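# Ease a crate with a lidded can down rollers

## Task

Move the crate along the roller lane until it sits touching the stop, then release it. It must not hit the stop hard, and any can on its lid must not slide a long way, get lifted or fall off.

## Robot and tools

Robots: six identical i2rt Big YAM arms, arm1 to arm6. Each has six revolute joints, a two-finger gripper and a wrist camera (arm1_cam_wrist to arm6_cam_wrist). cam_high is fixed in the room. Feet in the scene frame (m, quat wxyz): arm1 (-1.190, +0.679, +0.945) (+0.741, 0, 0, -0.671); arm2 (-0.092, +0.652, +0.739) (+0.642, -0.007, -0.001, -0.766); arm3 (+0.891, +0.695, +0.974) (+0.725, -0.006, -0.003, -0.689); arm4 (+1.507, -0.643, +0.783) (+0.623, -0.007, -0.003, +0.782); arm5 (+0.490, -0.656, +0.936) (+0.732, +0.001, +0.008, +0.681); arm6 (-0.690, -0.674, +0.732) (+0.678, 0, -0.003, +0.735). Each foot faces its own +x, so arms 1-3 sit on the +y side facing roughly -y and arms 4-6 on the -y side facing roughly +y. Reach is about 1.0 m from the joint1 axis.

Frame: one shared scene frame, origin on the floor, +z up, metres. "hand" is the point between the finger pads, roughly 1 cm short of the tips; the fingers point along the hand's +z and separate along its y. hand_target is where the hand would be at the joint targets currently held. Reported hand positions can be off, more so at long reach.

move: keys arm1..arm6 and cameras. Each arm key takes its own object; an arm not named gets nothing new. Inside it:
- joints: absolute targets by name. joint1_rad -2.879..2.879 (base yaw, positive counter-clockwise seen from above; 0 points along the foot's +x); joint2_rad 0..3.141 (shoulder, 0 = upper arm back and level, positive lifts it up then forward); joint3_rad 0..3.019 (elbow, 0 = folded, positive opens); joint4_rad -1.692..1.57 (hand pitch, positive tips fingers up); joint5_rad -1.57..1.57 (hand sideways, positive to the arm's right); joint6_rad -2.094..2.094 (roll, positive clockwise seen from behind the hand); gripper_m 0..0.093 m fingertip gap. Done tolerances: ±0.045, 0.14, 0.09, 0.055, 0.03, 0.035 rad and ±0.003 m.
- target: a list of 7 numbers [x, y, z, qw, qx, qy, qz], an absolute hand pose in the scene frame (metres), reached along a straight line starting from hand_target. With target, joints may only carry gripper_m.
- speed: top path speed in m/s, 0.002..0.5, default 0.25; rotation capped at twice that in rad/s. Only allowed with target.
All motions in one call start together; all hand paths in one call finish together, paced by the slowest. Paths take 0.5 to 10 s (cut off at 10 s); a call lasts at most 15 s. Each control step the path point is limited to 100 mm and 20 degrees from the measured hand, solved by damped IK, position favoured. Expect the hand to lag, wander, overshoot speed near full stretch, and end a centimetre or more off. Paths do not avoid obstacles or other arms. Joint-space moves can swing wide since joints move at different rates. cameras: list of names, null/omitted/["all"] for all, [] for none; an unknown name invalidates the call. A move with no arm part just reports full state and images.

wait: seconds 0 to 10, plus cameras as in move; robots keep their last commands.
zoom_image: camera name and region [x0, y0, x1, y1] in pixels of that camera's latest 896x504 image, origin top-left, at most 504 by 504.
read_manual: section "licences" only; moves nothing.
finished_scene: scene = the current scene's number; ends it irreversibly, so the crate must stay settled with no robot help. Call nothing else in that reply.

Results: a "move" line lists each arm given motion with "done" or its worst status. off_target: stopped short, may still push. time_out: joints hold targets near where they stood and keep pushing; on_its_own lists them, and "held at" there is a target, not a reading. not_followed / "joint command not followed" / "pose unreachable": a self- and inter-arm clearance check withheld targets (gripper commands still run); the arm may keep trying them. To stop a push, resend the reported position. Arms listed "as last shown" were not commanded; their status lines say "not commanded" and other missing lines are unchanged. The "pictures" line gives image order; images may be slightly older than the state. Joint velocities are rad/s (gripper m/s), "within noise" when idle. Joint torques are total drive output in joint order, gravity included, positive toward larger angle; numbers 3 and 4 wrap at ±28 N m. Gripper: gripping a rigid part it reads up to 0.005 m under (or 0.002 over) the part; shut empty reads 0.000-0.003; in air it reads up to 0.003 wide. Full force starts about 0.005 m below the first-touch reading; open well above the reading to release. Force is about 50-64 N per pad.

Heat: holding loads, long stretch or pushing into unreachable poses heats motors. MOTOR HOT appears at 85 °C; at 100 °C an OVER-TEMPERATURE FAULT drops that arm for 30-60 s or more, and affected keys read limit_stop_at_motor_heat (resend the target afterwards).

Cautions: the scene keeps running while you think; robots hold their last command. Arms keep pushing after contact, and the clearance check may be late and ignores fingers, gripper housings and cameras; a hard squeeze between two arms, including closing a gripper on another arm's fingers, fails the scene. Do not knock anything out of the area or to the floor, do not let the crate hit the stop hard, keep the can level and unlifted, do not release a moving part, and avoid hard pushes against fixed things. Loose objects may get brief outside shoves. If a move or wait is refused or cut short by a stop, the rest of that reply's move, wait and finished_scene calls are skipped; after a merely invalid call they still run. Camera calibrations are listed per camera (K, distortion, T_world_to_cam); room cameras may have shifted up to about 2.3 degrees and 9 mm.

Each tool is called after "Request:" as a command line: name --argument value for each argument, lists and objects as JSON in quotes; but a table of rows of numbers goes row by row, as --pt "numbers of a row", without its own name.

## Session

Request:
move

Scene clock: 0.00 s.
Joint torques (N m): no reading
Heat: arm1: hottest joint6_rad 30 °C; arm2: hottest joint1_rad 36 °C; arm3: hottest joint1_rad 33 °C; arm4: hottest joint2_rad 36 °C; arm5: hottest joint4_rad 30 °C; arm6: hottest joint1_rad 33 °C.
Joint velocities: within noise
arm1.joint_positions: joint1_rad=+0.663 joint2_rad=+0.482 joint3_rad=+1.331 joint4_rad=-1.298 joint5_rad=-0.081 joint6_rad=-0.422 gripper_m=+0.09396
arm1.joint_status: not commanded
arm1.hand: x=-1.0464 y=+0.5489 z=+1.4903 quat_wxyz=(-0.454, -0.141, -0.834, +0.279) (m; scene frame)
arm1.hand_target: x=-1.0487 y=+0.5513 z=+1.5031 quat_wxyz=(-0.464, -0.139, -0.827, +0.286) (m; scene frame)
arm1.hand_status: not commanded
arm2.joint_positions: joint1_rad=+0.158 joint2_rad=+0.620 joint3_rad=+1.382 joint4_rad=-1.370 joint5_rad=+0.131 joint6_rad=-0.260 gripper_m=+0.09396
arm2.joint_status: not commanded
arm2.hand: x=-0.1142 y=+0.4259 z=+1.2702 quat_wxyz=(-0.232, -0.566, -0.677, +0.410) (m; scene frame)
arm2.hand_target: x=-0.1141 y=+0.4283 z=+1.2798 quat_wxyz=(-0.238, -0.563, -0.672, +0.418) (m; scene frame)
arm2.hand_status: not commanded
arm3.joint_positions: joint1_rad=+0.151 joint2_rad=+0.467 joint3_rad=+1.334 joint4_rad=-1.271 joint5_rad=-0.243 joint6_rad=+0.486 gripper_m=+0.09396
arm3.joint_status: not commanded
arm3.hand: x=+0.9701 y=+0.5294 z=+1.5325 quat_wxyz=(-0.540, -0.620, -0.550, +0.147) (m; scene frame)
arm3.hand_target: x=+0.9693 y=+0.5337 z=+1.5426 quat_wxyz=(-0.549, -0.613, -0.547, +0.152) (m; scene frame)
arm3.hand_status: not commanded
arm4.joint_positions: joint1_rad=-0.110 joint2_rad=+0.514 joint3_rad=+1.452 joint4_rad=-1.290 joint5_rad=-0.009 joint6_rad=-0.312 gripper_m=+0.09396
arm4.joint_status: not commanded
arm4.hand: x=+1.4752 y=-0.4572 z=+1.3804 quat_wxyz=(-0.442, +0.695, -0.439, -0.360) (m; scene frame)
arm4.hand_target: x=+1.4755 y=-0.4612 z=+1.3904 quat_wxyz=(-0.450, +0.689, -0.435, -0.366) (m; scene frame)
arm4.hand_status: not commanded
arm5.joint_positions: joint1_rad=+0.141 joint2_rad=+0.633 joint3_rad=+1.459 joint4_rad=-1.331 joint5_rad=-0.112 joint6_rad=-0.267 gripper_m=+0.09396
arm5.joint_status: not commanded
arm5.hand: x=+0.4620 y=-0.4214 z=+1.5051 quat_wxyz=(-0.356, +0.717, -0.479, -0.361) (m; scene frame)
arm5.hand_target: x=+0.4623 y=-0.4244 z=+1.5138 quat_wxyz=(-0.363, +0.713, -0.476, -0.367) (m; scene frame)
arm5.hand_status: not commanded
arm6.joint_positions: joint1_rad=+0.354 joint2_rad=+0.649 joint3_rad=+1.337 joint4_rad=-1.150 joint5_rad=-0.146 joint6_rad=+0.243 gripper_m=+0.09396
arm6.joint_status: not commanded
arm6.hand: x=-0.8316 y=-0.4357 z=+1.2788 quat_wxyz=(-0.173, +0.679, -0.508, -0.500) (m; scene frame)
arm6.hand_target: x=-0.8307 y=-0.4379 z=+1.2886 quat_wxyz=(-0.177, +0.676, -0.504, -0.508) (m; scene frame)
arm6.hand_status: not commanded
pictures: arm1_cam_wrist, arm2_cam_wrist, arm3_cam_wrist, arm4_cam_wrist, arm5_cam_wrist, arm6_cam_wrist, cam_high

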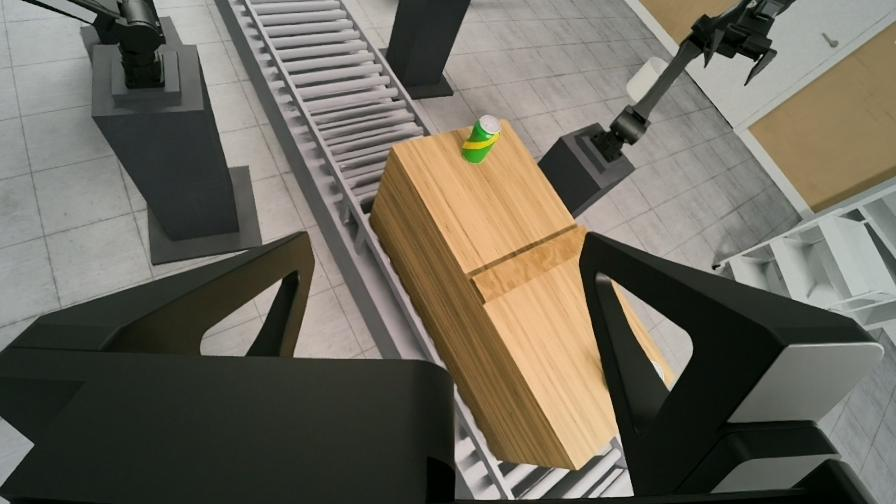

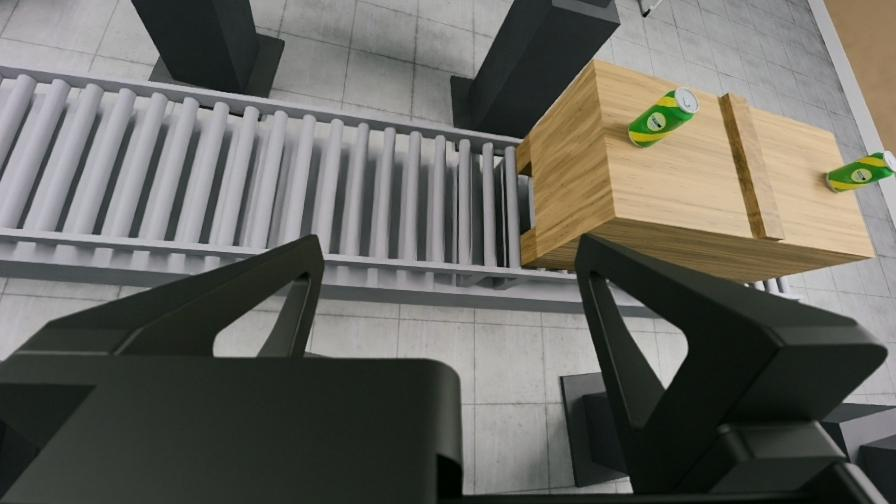

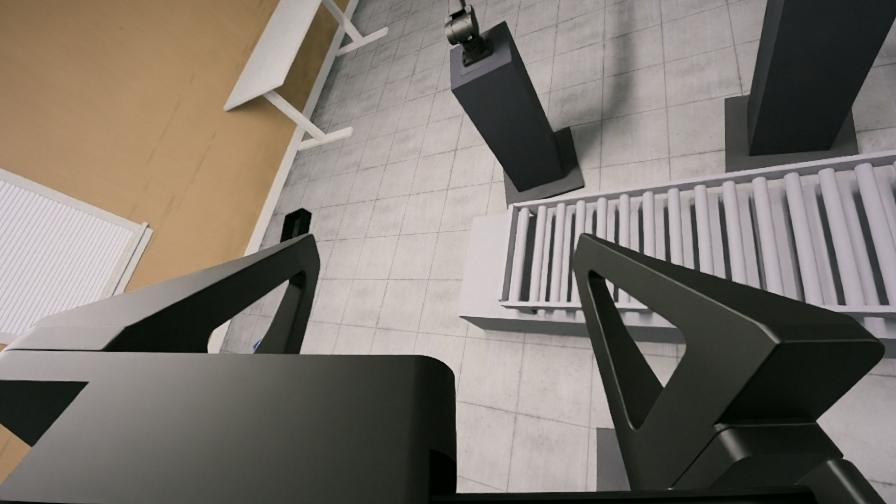

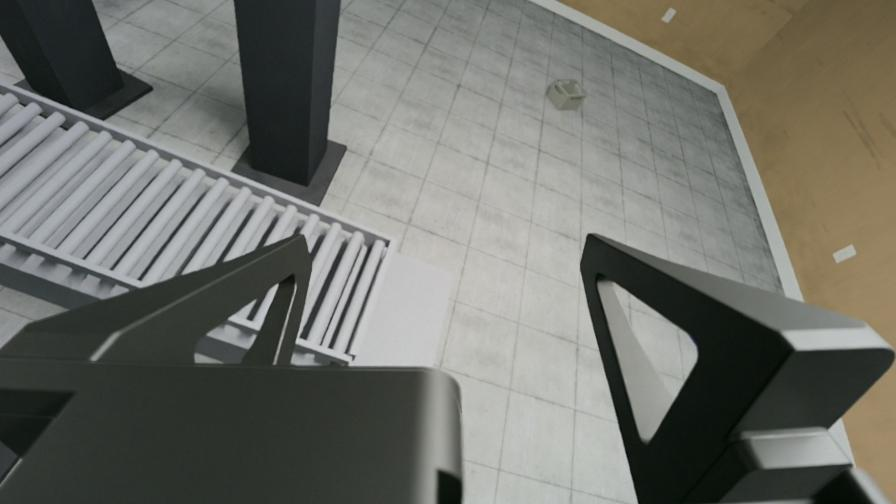

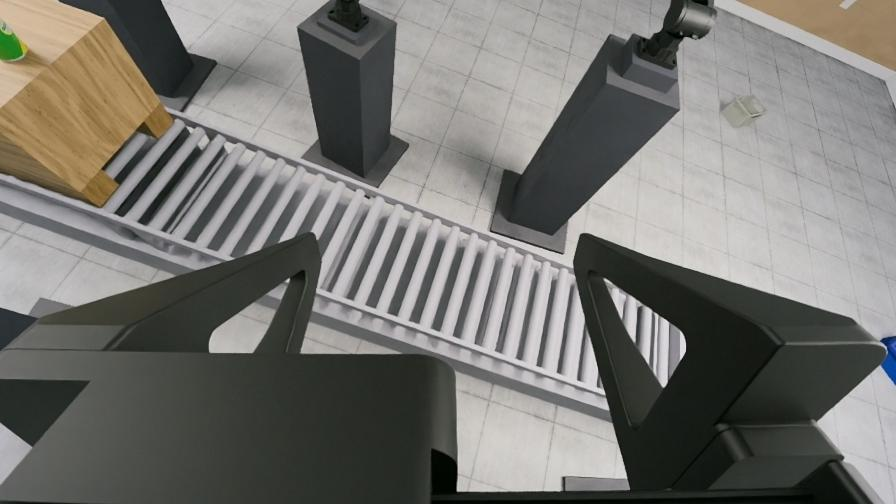

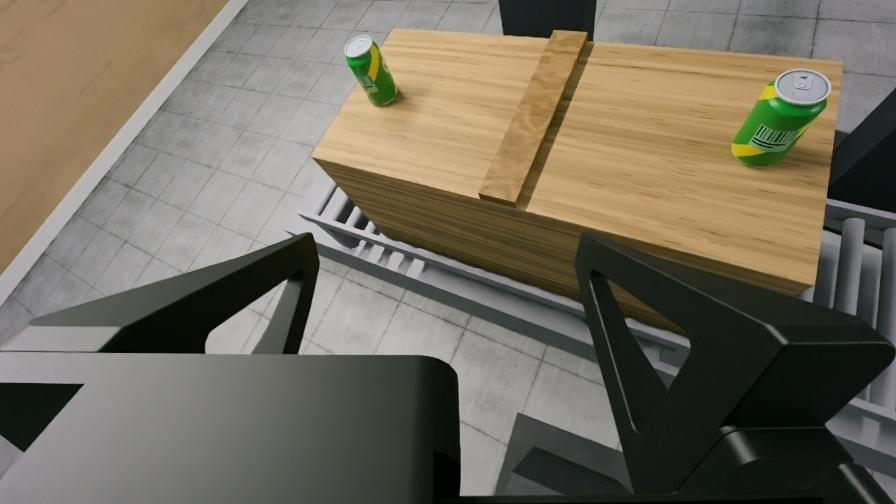

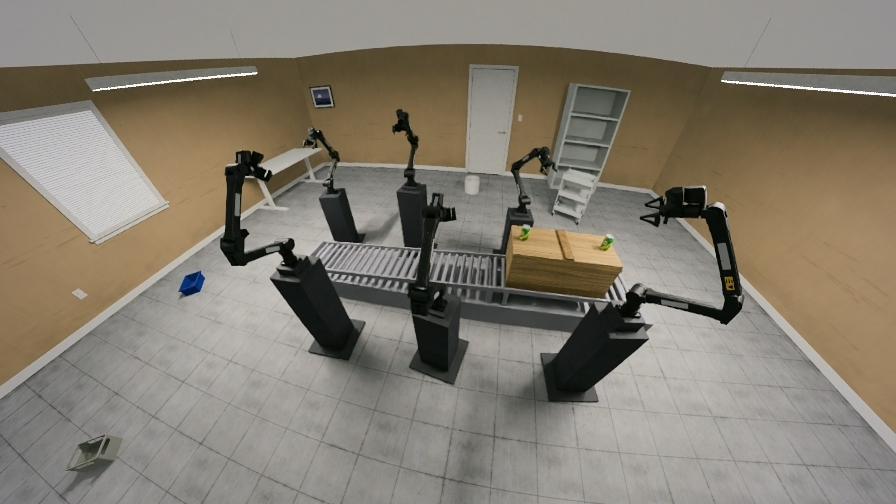

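Request:
zoom_image --camera "cam_high" --region '[480, 180, 680, 340]'

Request:
zoom_image --camera "cam_high" --region '[300, 200, 480, 340]'

Request:
zoom_image --camera "arm4_cam_wrist" --region '[200, 180, 470, 380]'

Request:
zoom_image --camera "arm2_cam_wrist" --region '[420, 40, 890, 350]'

Request:
zoom_image --camera "arm3_cam_wrist" --region '[440, 150, 896, 400]'

Request:
zoom_image --camera "arm1_cam_wrist" --region '[330, 80, 700, 500]'

Request:
zoom_image --camera "arm6_cam_wrist" --region '[280, 20, 780, 380]'

Scaled by 2.520 from the camera's 896x504 image, which has a finer 1280x720 frame.

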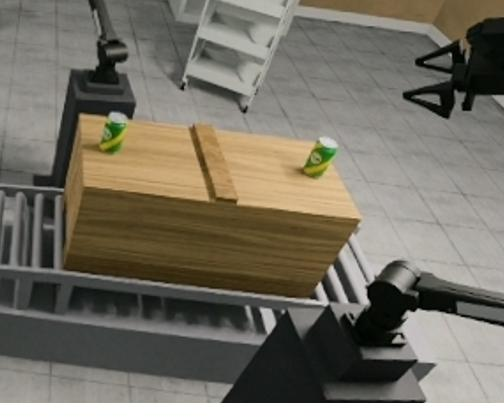

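Scaled by 2.800 from the camera's 896x504 image, which has a finer 1280x720 frame.

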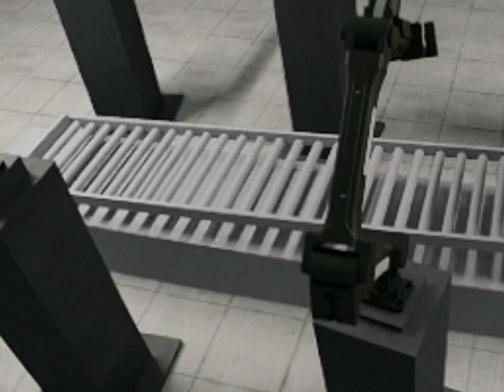

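Scaled by 1.867 from the camera's 896x504 image, which has a finer 1280x720 frame.

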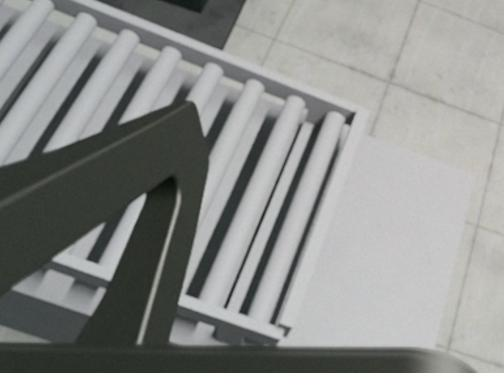

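Scaled by 1.072 from the camera's 896x504 image, which has a finer 1280x720 frame.

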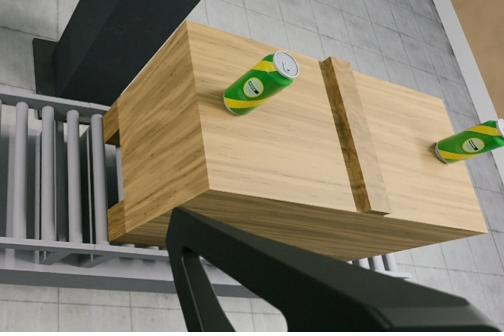

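Scaled by 1.105 from the camera's 896x504 image, which has a finer 1280x720 frame.

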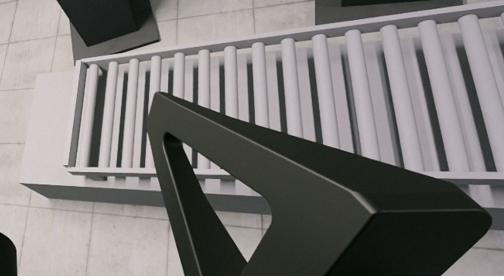

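Scaled by 1.200 from the camera's 896x504 image, which has a finer 1280x720 frame.

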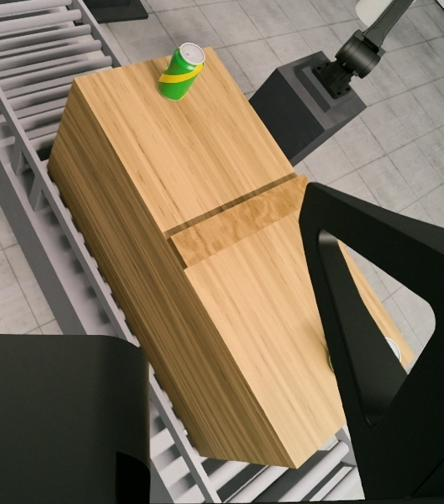

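Scaled by 1.008 from the camera's 896x504 image, which has a finer 1280x720 frame.

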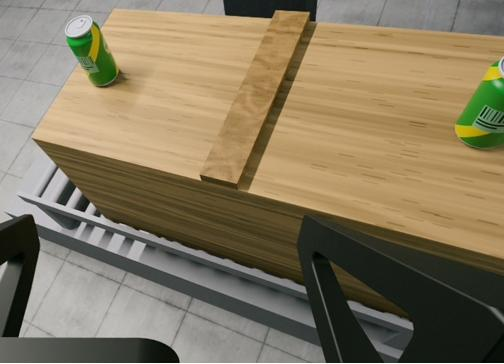

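Request:
move --arm6 '{"target":[-0.965,-0.17,1.06,0.242,-0.664,0.664,0.242],"speed":0.15}' --cameras '["arm6_cam_wrist","arm1_cam_wrist","cam_high"]'

Scene clock: 86.67 s.
Joint torques (N m): arm1=[0.62 5.77 9.32 1.55 -0.02 0.08] | arm2=[0.15 2.67 8.75 1.92 -0.02 -0.01] | arm3=[-0.5 4.48 10.24 1.91 0.01 -0.11] | arm4=[-0.5 2.43 7.5 2.88 -0.01 -0.05] | arm5=[-0.62 2.9 10.17 2.15 -0.06 0.01] | arm6=[1.38 -15.27 14.91 1.11 0.31 0.04]
Heat: arm1: hottest joint3_rad 30 °C; arm2: hottest joint1_rad 35 °C; arm3: hottest joint3_rad 41 °C; arm4: hottest joint2_rad 36 °C; arm5: hottest joint3_rad 36 °C; arm6: hottest joint3_rad 37 °C.
move: arm6 off_target
Joint velocities: within noise
arm1, arm2, arm3, arm4, arm5: as last shown
arm6.joint_positions: joint1_rad=+0.517 joint2_rad=+1.463 joint3_rad=+1.448 joint4_rad=-0.975 joint5_rad=+0.370 joint6_rad=+0.478 gripper_m=+0.09396
arm6.joint_status: not commanded
arm6.hand: x=-0.9542 y=-0.1766 z=+1.0440 quat_wxyz=(-0.242, +0.670, -0.663, -0.229) (m; scene frame)
arm6.hand_target: x=-0.9645 y=-0.1707 z=+1.0599 quat_wxyz=(-0.242, +0.664, -0.664, -0.243) (m; scene frame)
arm6.hand_status: off_target (0.020 m and 1.6 deg from the pose sent, 0.369 m and 35.6 deg at the start)
pictures: arm1_cam_wrist, arm6_cam_wrist, cam_high
camera_calibration:
arm6_cam_wrist: T_world_to_cam=[[0.999684, 0.0102334, 0.0229696, 0.93105], [0.0112699, -0.998903, -0.0454577, -0.117701], [0.0224792, 0.0457022, -0.998702, 1.19847], [0, 0, 0, 1]] pos_world=[-0.95637, -0.181872, 1.17018]

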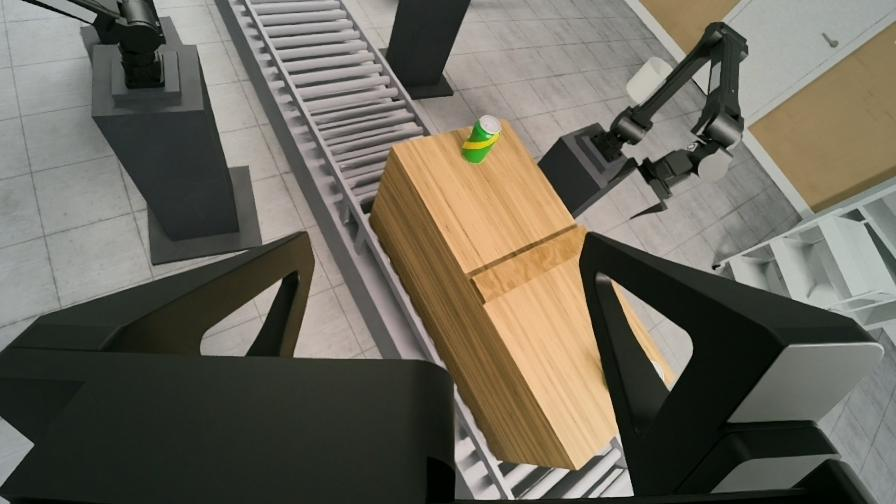

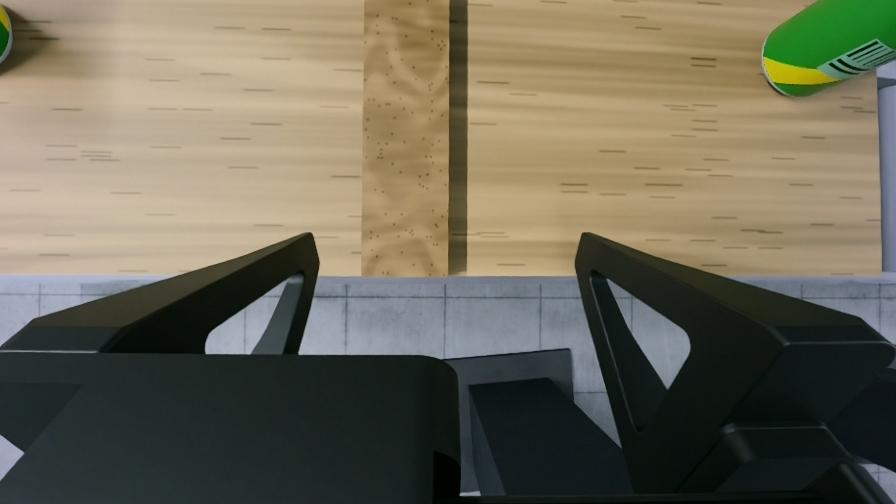

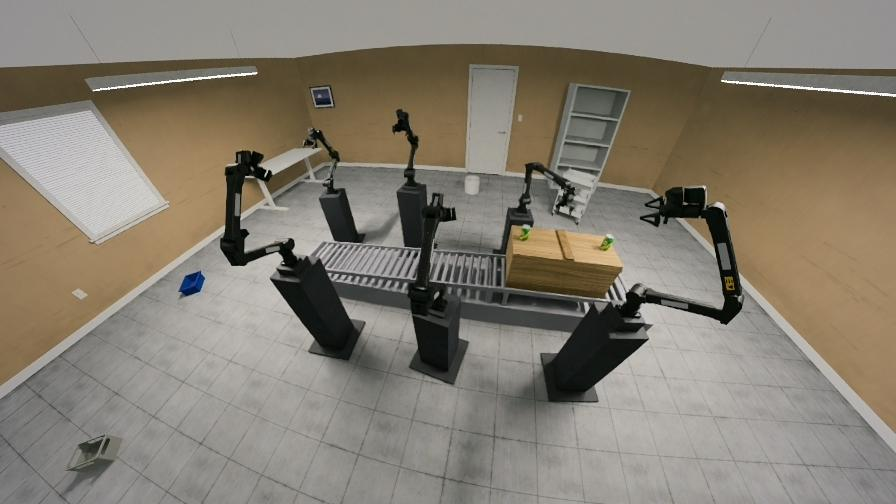

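Request:
move --arm6 '{"target":[-0.985,-0.165,0.985,0.242,-0.664,0.664,0.242],"speed":0.1}' --cameras '["arm6_cam_wrist","arm1_cam_wrist"]'

Request:
zoom_image --camera "arm1_cam_wrist" --region '[500, 150, 700, 290]'

Scene clock: 101.13 s.
Joint torques (N m): arm1=[0.5 5.71 9.22 1.62 0.01 0.04] | arm2=[-0.5 2.49 8.81 1.96 0.01 -0.02] | arm3=[-0.62 4.6 10.25 1.87 0.01 -0.1] | arm4=[-0.5 2.49 7.45 2.86 0 -0.03] | arm5=[-0.67 2.9 10.17 2.14 -0.06 0.01] | arm6=[1.26 -15.74 10.04 2.28 0.32 0.04]
Heat: arm1: hottest joint3_rad 30 °C; arm2: hottest joint1_rad 35 °C; arm3: hottest joint3_rad 41 °C; arm4: hottest joint2_rad 36 °C; arm5: hottest joint3_rad 36 °C; arm6: hottest joint3_rad 37 °C.
move: arm6 off_target
Joint velocities: within noise
arm1, arm2, arm3, arm4, arm5: as last shown
arm6.joint_positions: joint1_rad=+0.545 joint2_rad=+1.518 joint3_rad=+1.373 joint4_rad=-0.824 joint5_rad=+0.386 joint6_rad=+0.503 gripper_m=+0.09396
arm6.joint_status: not commanded
arm6.hand: x=-0.9783 y=-0.1658 z=+0.9966 quat_wxyz=(-0.245, +0.665, -0.662, -0.244) (m; scene frame)
arm6.hand_target: x=-0.9848 y=-0.1653 z=+0.9849 quat_wxyz=(-0.242, +0.664, -0.664, -0.242) (m; scene frame)
arm6.hand_status: off_target (0.013 m and 0.4 deg from the pose sent, 0.067 m and 1.6 deg at the start)
pictures: arm1_cam_wrist, arm6_cam_wrist
camera_calibration:
arm6_cam_wrist: T_world_to_cam=[[0.999937, 0.00999353, 0.00509749, 0.974117], [0.0103324, -0.997389, -0.0714727, -0.0835903], [0.00436992, 0.0715209, -0.99743, 1.13648], [0, 0, 0, 1]] pos_world=[-0.978158, -0.174389, 1.12262]

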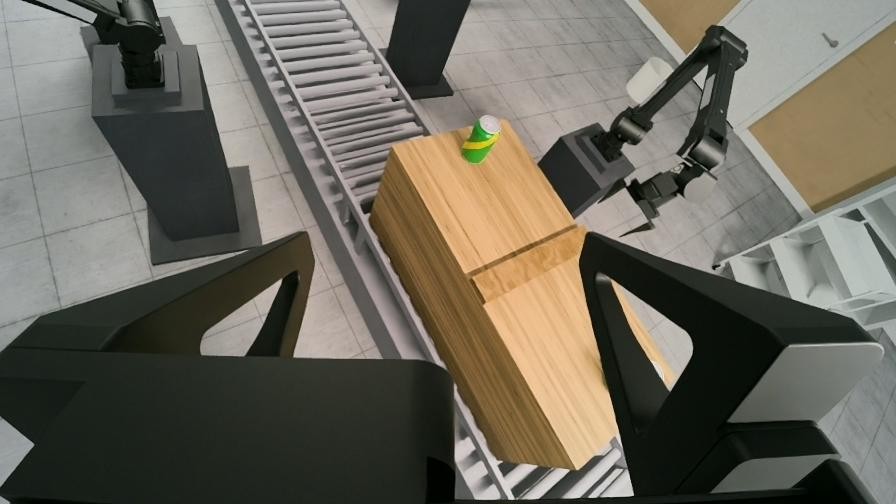

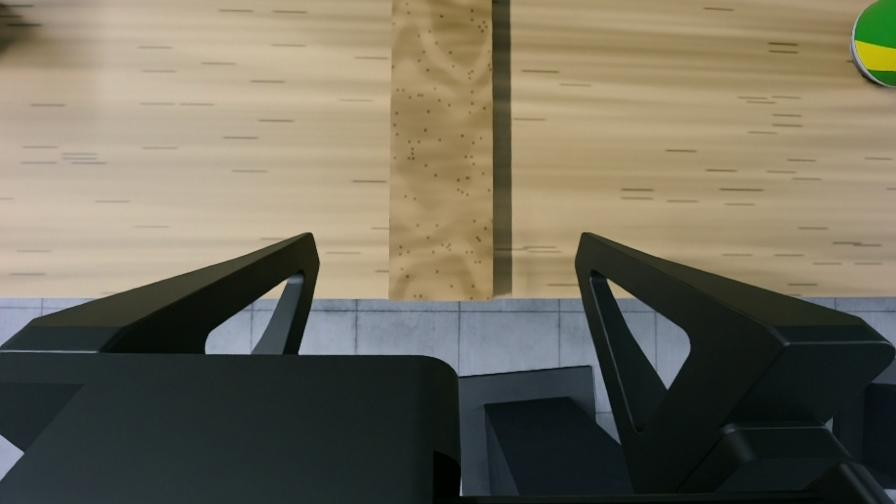

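Scaled by 2.520 from the camera's 896x504 image, which has a finer 1280x720 frame.

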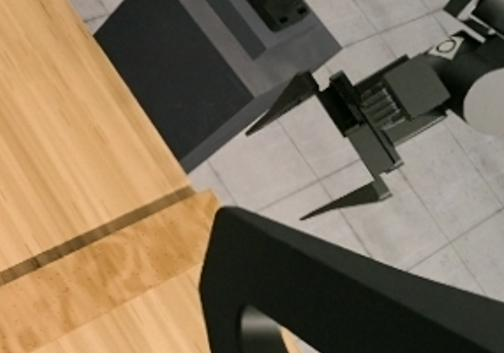

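Request:
move --arm6 '{"target":[-0.988,-0.155,0.895,0.242,-0.664,0.664,0.242],"speed":0.08}' --cameras '["arm6_cam_wrist","arm1_cam_wrist","arm2_cam_wrist"]'

Request:
zoom_image --camera "arm2_cam_wrist" --region '[600, 20, 896, 250]'

Scene clock: 115.13 s.
Joint torques (N m): arm1=[0.44 6.12 9.33 1.58 0 0.05] | arm2=[-0.73 2.2 8.65 1.89 0.02 0.01] | arm3=[-0.56 4.54 10.28 1.92 0.01 -0.11] | arm4=[-0.67 2.32 7.49 2.86 -0.02 -0.04] | arm5=[-0.62 2.9 10.18 2.15 -0.06 0.01] | arm6=[0.79 -16.26 9.35 2.29 0.17 -0.02]
Heat: arm1: hottest joint3_rad 31 °C; arm2: hottest joint1_rad 35 °C; arm3: hottest joint3_rad 41 °C; arm4: hottest joint2_rad 36 °C; arm5: hottest joint3_rad 37 °C; arm6: hottest joint3_rad 36 °C.
move: arm6 off_target
Joint velocities: within noise
arm1, arm2, arm3, arm4, arm5: as last shown
arm6.joint_positions: joint1_rad=+0.545 joint2_rad=+1.603 joint3_rad=+1.236 joint4_rad=-0.594 joint5_rad=+0.386 joint6_rad=+0.504 gripper_m=+0.09396
arm6.joint_status: not commanded
arm6.hand: x=-0.9852 y=-0.1554 z=+0.9098 quat_wxyz=(-0.245, +0.663, -0.662, -0.247) (m; scene frame)
arm6.hand_target: x=-0.9878 y=-0.1553 z=+0.8952 quat_wxyz=(-0.242, +0.664, -0.664, -0.242) (m; scene frame)
arm6.hand_status: off_target (0.015 m and 0.8 deg from the pose sent, 0.103 m and 0.5 deg at the start)
pictures: arm1_cam_wrist, arm2_cam_wrist, arm6_cam_wrist
camera_calibration:
arm6_cam_wrist: T_world_to_cam=[[0.999953, 0.00964574, 0.000711431, 0.985362], [0.00967187, -0.99696, -0.0773175, -0.0745838], [-0.000036517, 0.0773208, -0.997006, 1.0454], [0, 0, 0, 1]] pos_world=[-0.984556, -0.164693, 1.03581]

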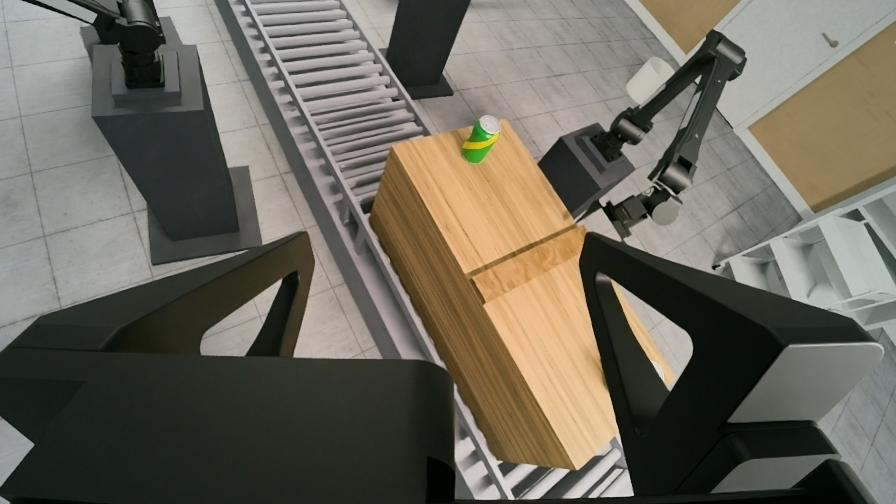

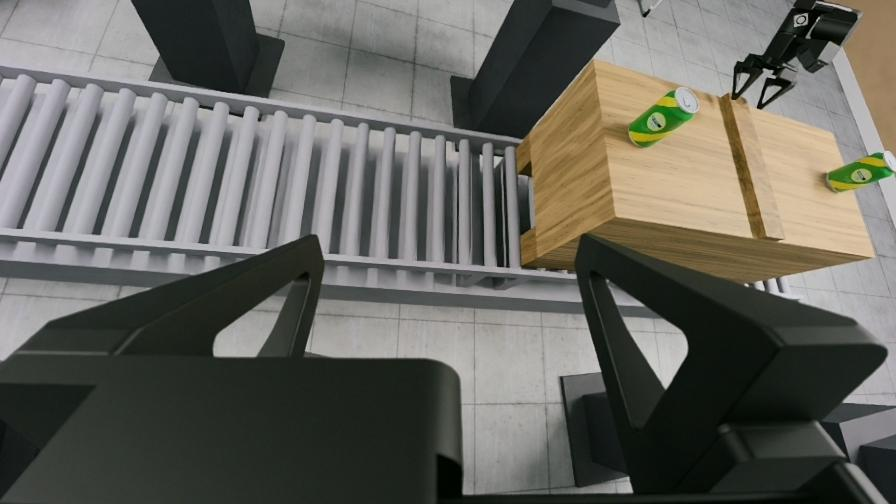

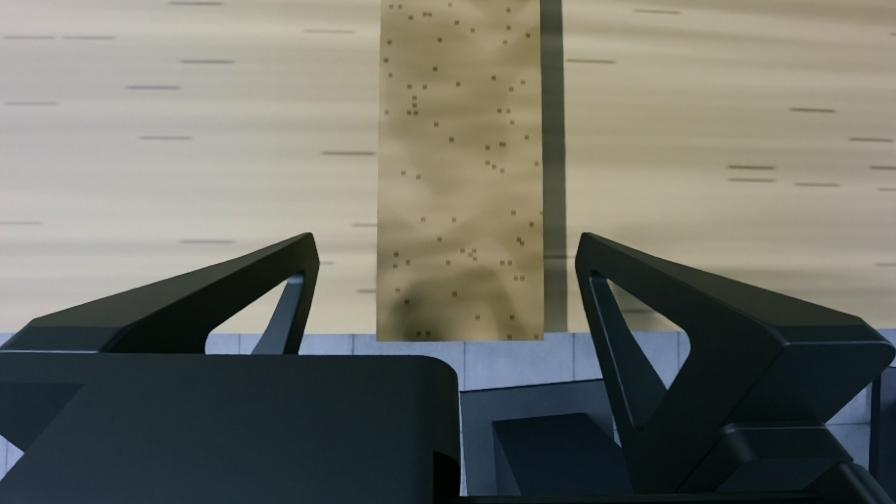

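Scaled by 1.703 from the camera's 896x504 image, which has a finer 1280x720 frame.

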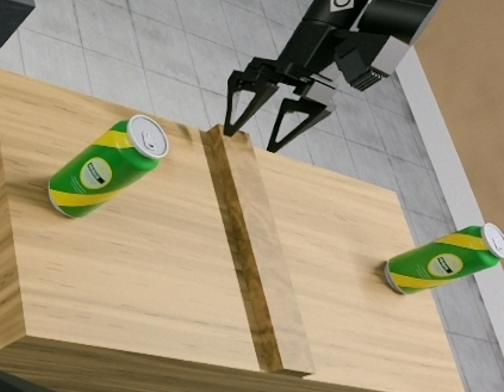

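Request:
move --arm6 '{"target":[-0.983,-0.155,0.873,0.242,-0.664,0.664,0.242],"speed":0.05}' --cameras '["arm6_cam_wrist","arm2_cam_wrist"]'

Request:
zoom_image --camera "arm2_cam_wrist" --region '[680, 40, 830, 150]'

Scene clock: 125.10 s.
Joint torques (N m): arm1=[0.32 5.95 9.28 1.61 0 0.04] | arm2=[-0.09 2.49 8.76 1.98 0 -0.01] | arm3=[-0.44 4.25 10.24 1.92 0.02 -0.11] | arm4=[-0.5 2.49 7.43 2.85 -0.01 -0.05] | arm5=[-0.67 2.9 10.18 2.15 -0.06 0.01] | arm6=[0.15 -16.15 9.03 2.32 0.14 -0.09]
Heat: arm1: hottest joint3_rad 31 °C; arm2: hottest joint1_rad 35 °C; arm3: hottest joint3_rad 42 °C; arm4: hottest joint2_rad 36 °C; arm5: hottest joint3_rad 37 °C; arm6: hottest joint3_rad 36 °C.
move: arm6 off_target
Joint velocities: within noise
arm1, arm2, arm3, arm4, arm5: as last shown
arm6.joint_positions: joint1_rad=+0.545 joint2_rad=+1.618 joint3_rad=+1.194 joint4_rad=-0.532 joint5_rad=+0.382 joint6_rad=+0.504 gripper_m=+0.09396
arm6.joint_status: not commanded
arm6.hand: x=-0.9848 y=-0.1569 z=+0.8892 quat_wxyz=(-0.244, +0.663, -0.662, -0.250) (m; scene frame)
arm6.hand_target: x=-0.9828 y=-0.1554 z=+0.8732 quat_wxyz=(-0.242, +0.664, -0.664, -0.242) (m; scene frame)
arm6.hand_status: off_target (0.016 m and 1.0 deg from the pose sent, 0.037 m and 0.8 deg at the start)
pictures: arm2_cam_wrist, arm6_cam_wrist
camera_calibration:
arm6_cam_wrist: T_world_to_cam=[[0.999917, 0.0119514, -0.00488128, 0.990211], [0.0115235, -0.996738, -0.0798773, -0.0735346], [-0.00582001, 0.0798144, -0.996793, 1.01941], [0, 0, 0, 1]] pos_world=[-0.983348, -0.166493, 1.0151]

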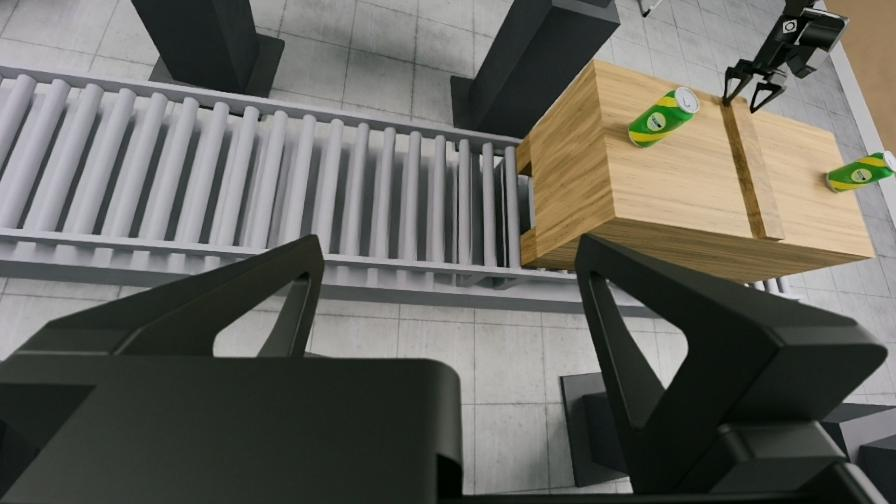

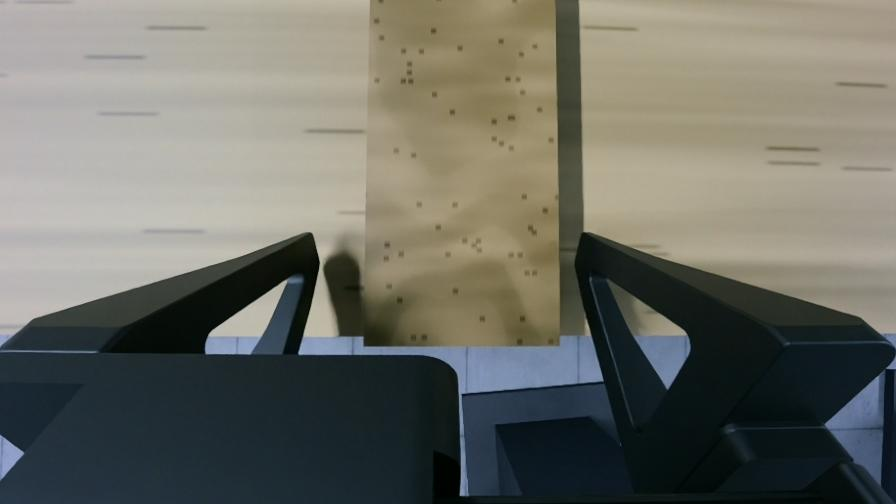

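Scaled by 3.360 from the camera's 896x504 image, which has a finer 1280x720 frame.

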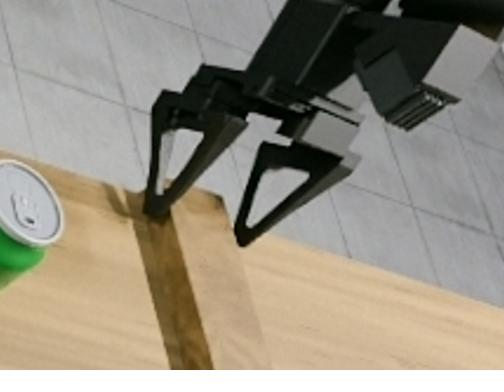

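Request:
move --arm6 '{"target":[-0.973,-0.153,0.870,0.242,-0.664,0.664,0.242],"speed":0.05}' --cameras '["arm6_cam_wrist","arm2_cam_wrist"]'

Request:
zoom_image --camera "arm2_cam_wrist" --region '[680, 40, 830, 150]'

Scene clock: 130.17 s.
Joint torques (N m): arm1=[0.5 5.83 9.21 1.63 -0.01 0.06] | arm2=[-0.44 2.32 8.62 1.87 0.01 0.01] | arm3=[-0.32 4.48 10.18 1.89 0 -0.11] | arm4=[-0.5 2.49 7.47 2.82 -0.01 -0.04] | arm5=[-0.62 2.84 10.18 2.14 -0.06 0.01] | arm6=[-0.5 -16.67 8.59 2.19 0.17 -0.26]
Heat: arm1: hottest joint3_rad 31 °C; arm2: hottest joint1_rad 35 °C; arm3: hottest joint3_rad 42 °C; arm4: hottest joint2_rad 36 °C; arm5: hottest joint3_rad 37 °C; arm6: hottest joint3_rad 36 °C.
move: arm6 off_target
Joint velocities: within noise
arm1, arm2, arm3, arm4, arm5: as last shown
arm6.joint_positions: joint1_rad=+0.533 joint2_rad=+1.618 joint3_rad=+1.181 joint4_rad=-0.512 joint5_rad=+0.370 joint6_rad=+0.504 gripper_m=+0.09396
arm6.joint_status: not commanded
arm6.hand: x=-0.9799 y=-0.1548 z=+0.8850 quat_wxyz=(-0.241, +0.660, -0.665, -0.254) (m; scene frame)
arm6.hand_target: x=-0.9729 y=-0.1533 z=+0.8703 quat_wxyz=(-0.242, +0.664, -0.664, -0.242) (m; scene frame)
arm6.hand_status: off_target (0.017 m and 1.4 deg from the pose sent, 0.023 m and 1.0 deg at the start)
pictures: arm2_cam_wrist, arm6_cam_wrist
camera_calibration:
arm6_cam_wrist: T_world_to_cam=[[0.999841, 0.006764, -0.0164864, 0.994775], [0.00542181, -0.996769, -0.0801385, -0.077549], [-0.0169752, 0.0800364, -0.996647, 1.00417], [0, 0, 0, 1]] pos_world=[-0.977151, -0.164397, 1.01099]

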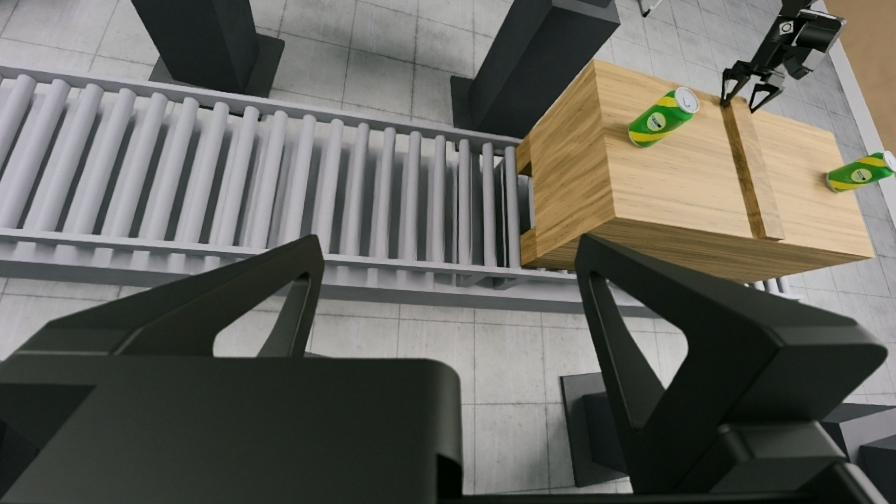

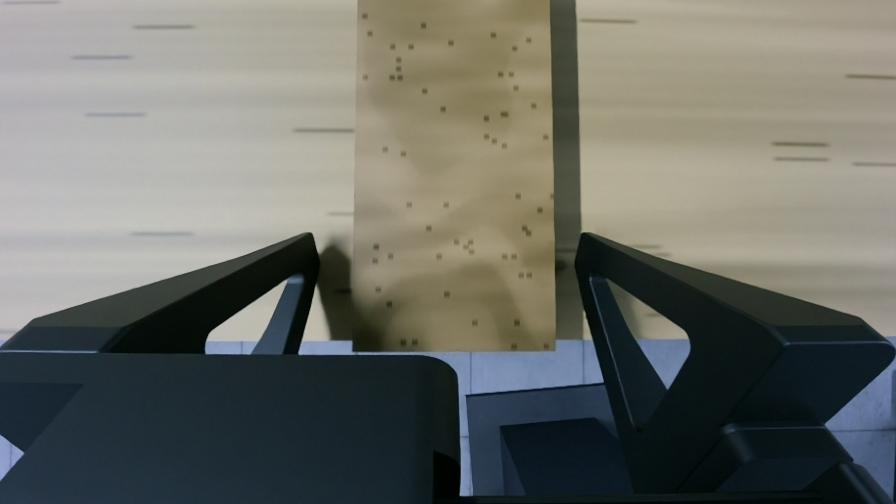

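Scaled by 3.360 from the camera's 896x504 image, which has a finer 1280x720 frame.

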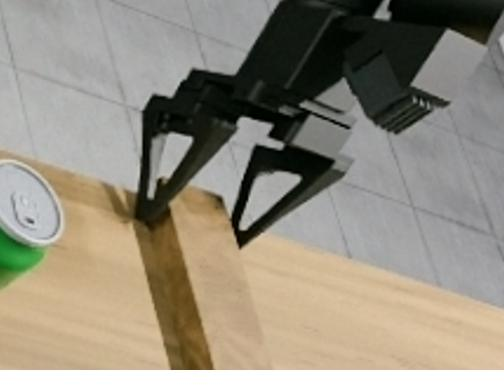

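Request:
move --arm6 '{"joints":{"gripper_m":0.066}}' --cameras '[]'

Request:
move --arm6 '{"joints":{"gripper_m":0.056}}' --cameras '["arm6_cam_wrist","arm2_cam_wrist"]'

Request:
zoom_image --camera "arm2_cam_wrist" --region '[680, 40, 830, 150]'

Scene clock: 136.07 s.
Joint torques (N m): arm1=[0.5 5.6 9.2 1.66 -0.01 0.06] | arm2=[-0.62 2.43 8.69 1.96 0 0.01] | arm3=[-0.38 4.37 10.26 1.83 0 -0.1] | arm4=[-0.44 2.32 7.51 2.88 -0.03 -0.05] | arm5=[-0.67 2.9 10.18 2.15 -0.06 0.01] | arm6=[-0.32 -16.62 8.65 2.19 0.15 -0.26]
Heat: arm1: hottest joint3_rad 31 °C; arm2: hottest joint1_rad 35 °C; arm3: hottest joint3_rad 42 °C; arm4: hottest joint2_rad 36 °C; arm5: hottest joint3_rad 37 °C; arm6: hottest joint3_rad 36 °C.
move: arm6 done
Joint velocities: within noise
arm1, arm2, arm3, arm4, arm5: as last shown
arm6.joint_positions: joint1_rad=+0.531 joint2_rad=+1.618 joint3_rad=+1.181 joint4_rad=-0.512 joint5_rad=+0.371 joint6_rad=+0.503 gripper_m=+0.06617
arm6.joint_status: all done
arm6.hand: x=-0.9783 y=-0.1542 z=+0.8847 quat_wxyz=(-0.241, +0.659, -0.666, -0.253) (m; scene frame)
arm6.hand_target: x=-0.9729 y=-0.1533 z=+0.8703 quat_wxyz=(-0.242, +0.664, -0.664, -0.242) (m; scene frame)
arm6.hand_status: not commanded
pictures: none
No camera images: "cameras" was empty.

Scene clock: 136.50 s.
Joint torques (N m): arm1=[0.62 6.3 9.29 1.66 -0.02 0.07] | arm2=[-0.85 2.26 8.53 1.95 -0.03 0.03] | arm3=[-0.62 4.48 10.28 1.87 0.01 -0.1] | arm4=[-0.44 2.43 7.47 2.86 0 -0.03] | arm5=[-0.67 2.84 10.17 2.15 -0.06 0.01] | arm6=[-0.15 -16.62 8.7 2.19 0.13 -0.26]
Heat: arm1: hottest joint3_rad 31 °C; arm2: hottest joint1_rad 35 °C; arm3: hottest joint3_rad 42 °C; arm4: hottest joint2_rad 36 °C; arm5: hottest joint3_rad 37 °C; arm6: hottest joint3_rad 36 °C.
move: arm6 off_target
Joint velocities: within noise
arm1, arm2, arm3, arm4, arm5: as last shown
arm6.joint_positions: joint1_rad=+0.530 joint2_rad=+1.618 joint3_rad=+1.180 joint4_rad=-0.512 joint5_rad=+0.371 joint6_rad=+0.503 gripper_m=+0.06323
arm6.joint_status: gripper_m off_target (ended at +0.06326, target +0.05600)
arm6.hand: x=-0.9778 y=-0.1541 z=+0.8845 quat_wxyz=(-0.242, +0.659, -0.666, -0.253) (m; scene frame)
arm6.hand_target: x=-0.9729 y=-0.1533 z=+0.8703 quat_wxyz=(-0.242, +0.664, -0.664, -0.242) (m; scene frame)
arm6.hand_status: not commanded
pictures: arm2_cam_wrist, arm6_cam_wrist
camera_calibration:
arm6_cam_wrist: T_world_to_cam=[[0.999881, 0.00311952, -0.0151056, 0.990817], [0.00190772, -0.996827, -0.0795815, -0.0809037], [-0.0153059, 0.0795433, -0.996714, 1.00526], [0, 0, 0, 1]] pos_world=[-0.975158, -0.1637, 1.01049]

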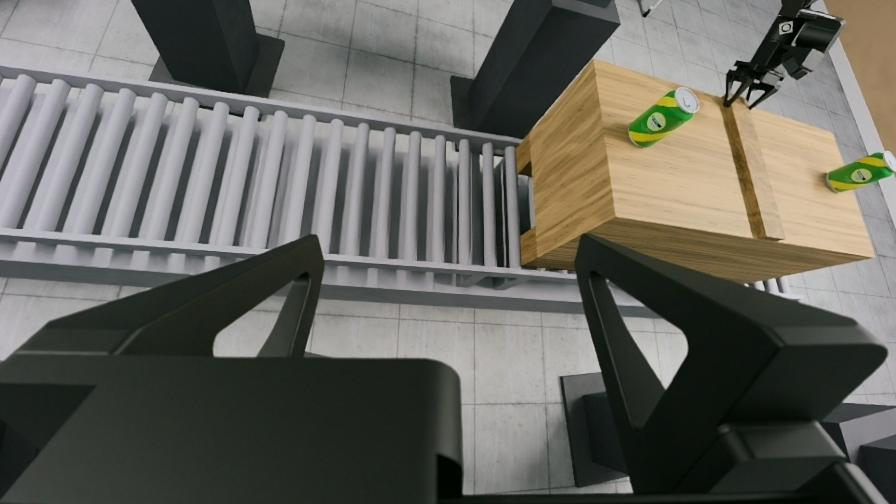

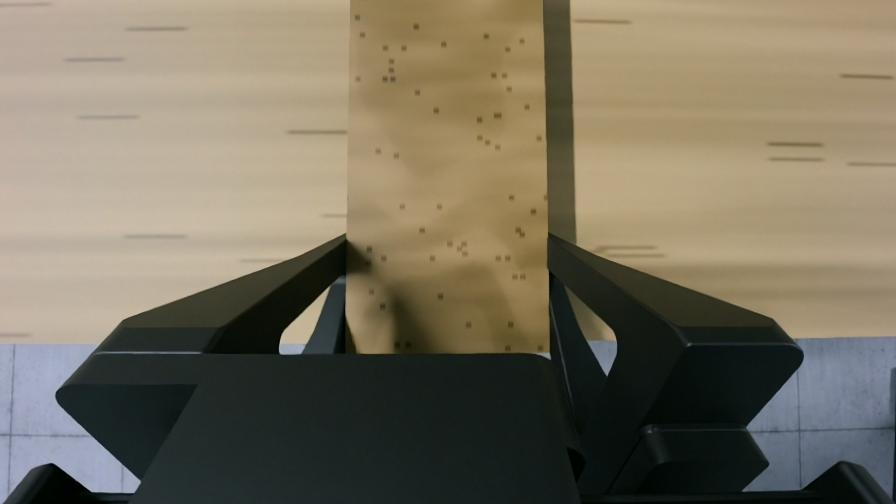

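Scaled by 3.360 from the camera's 896x504 image, which has a finer 1280x720 frame.

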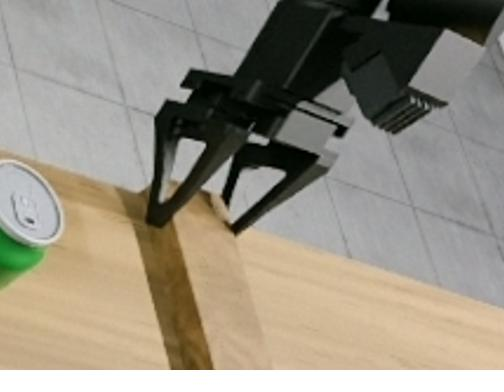

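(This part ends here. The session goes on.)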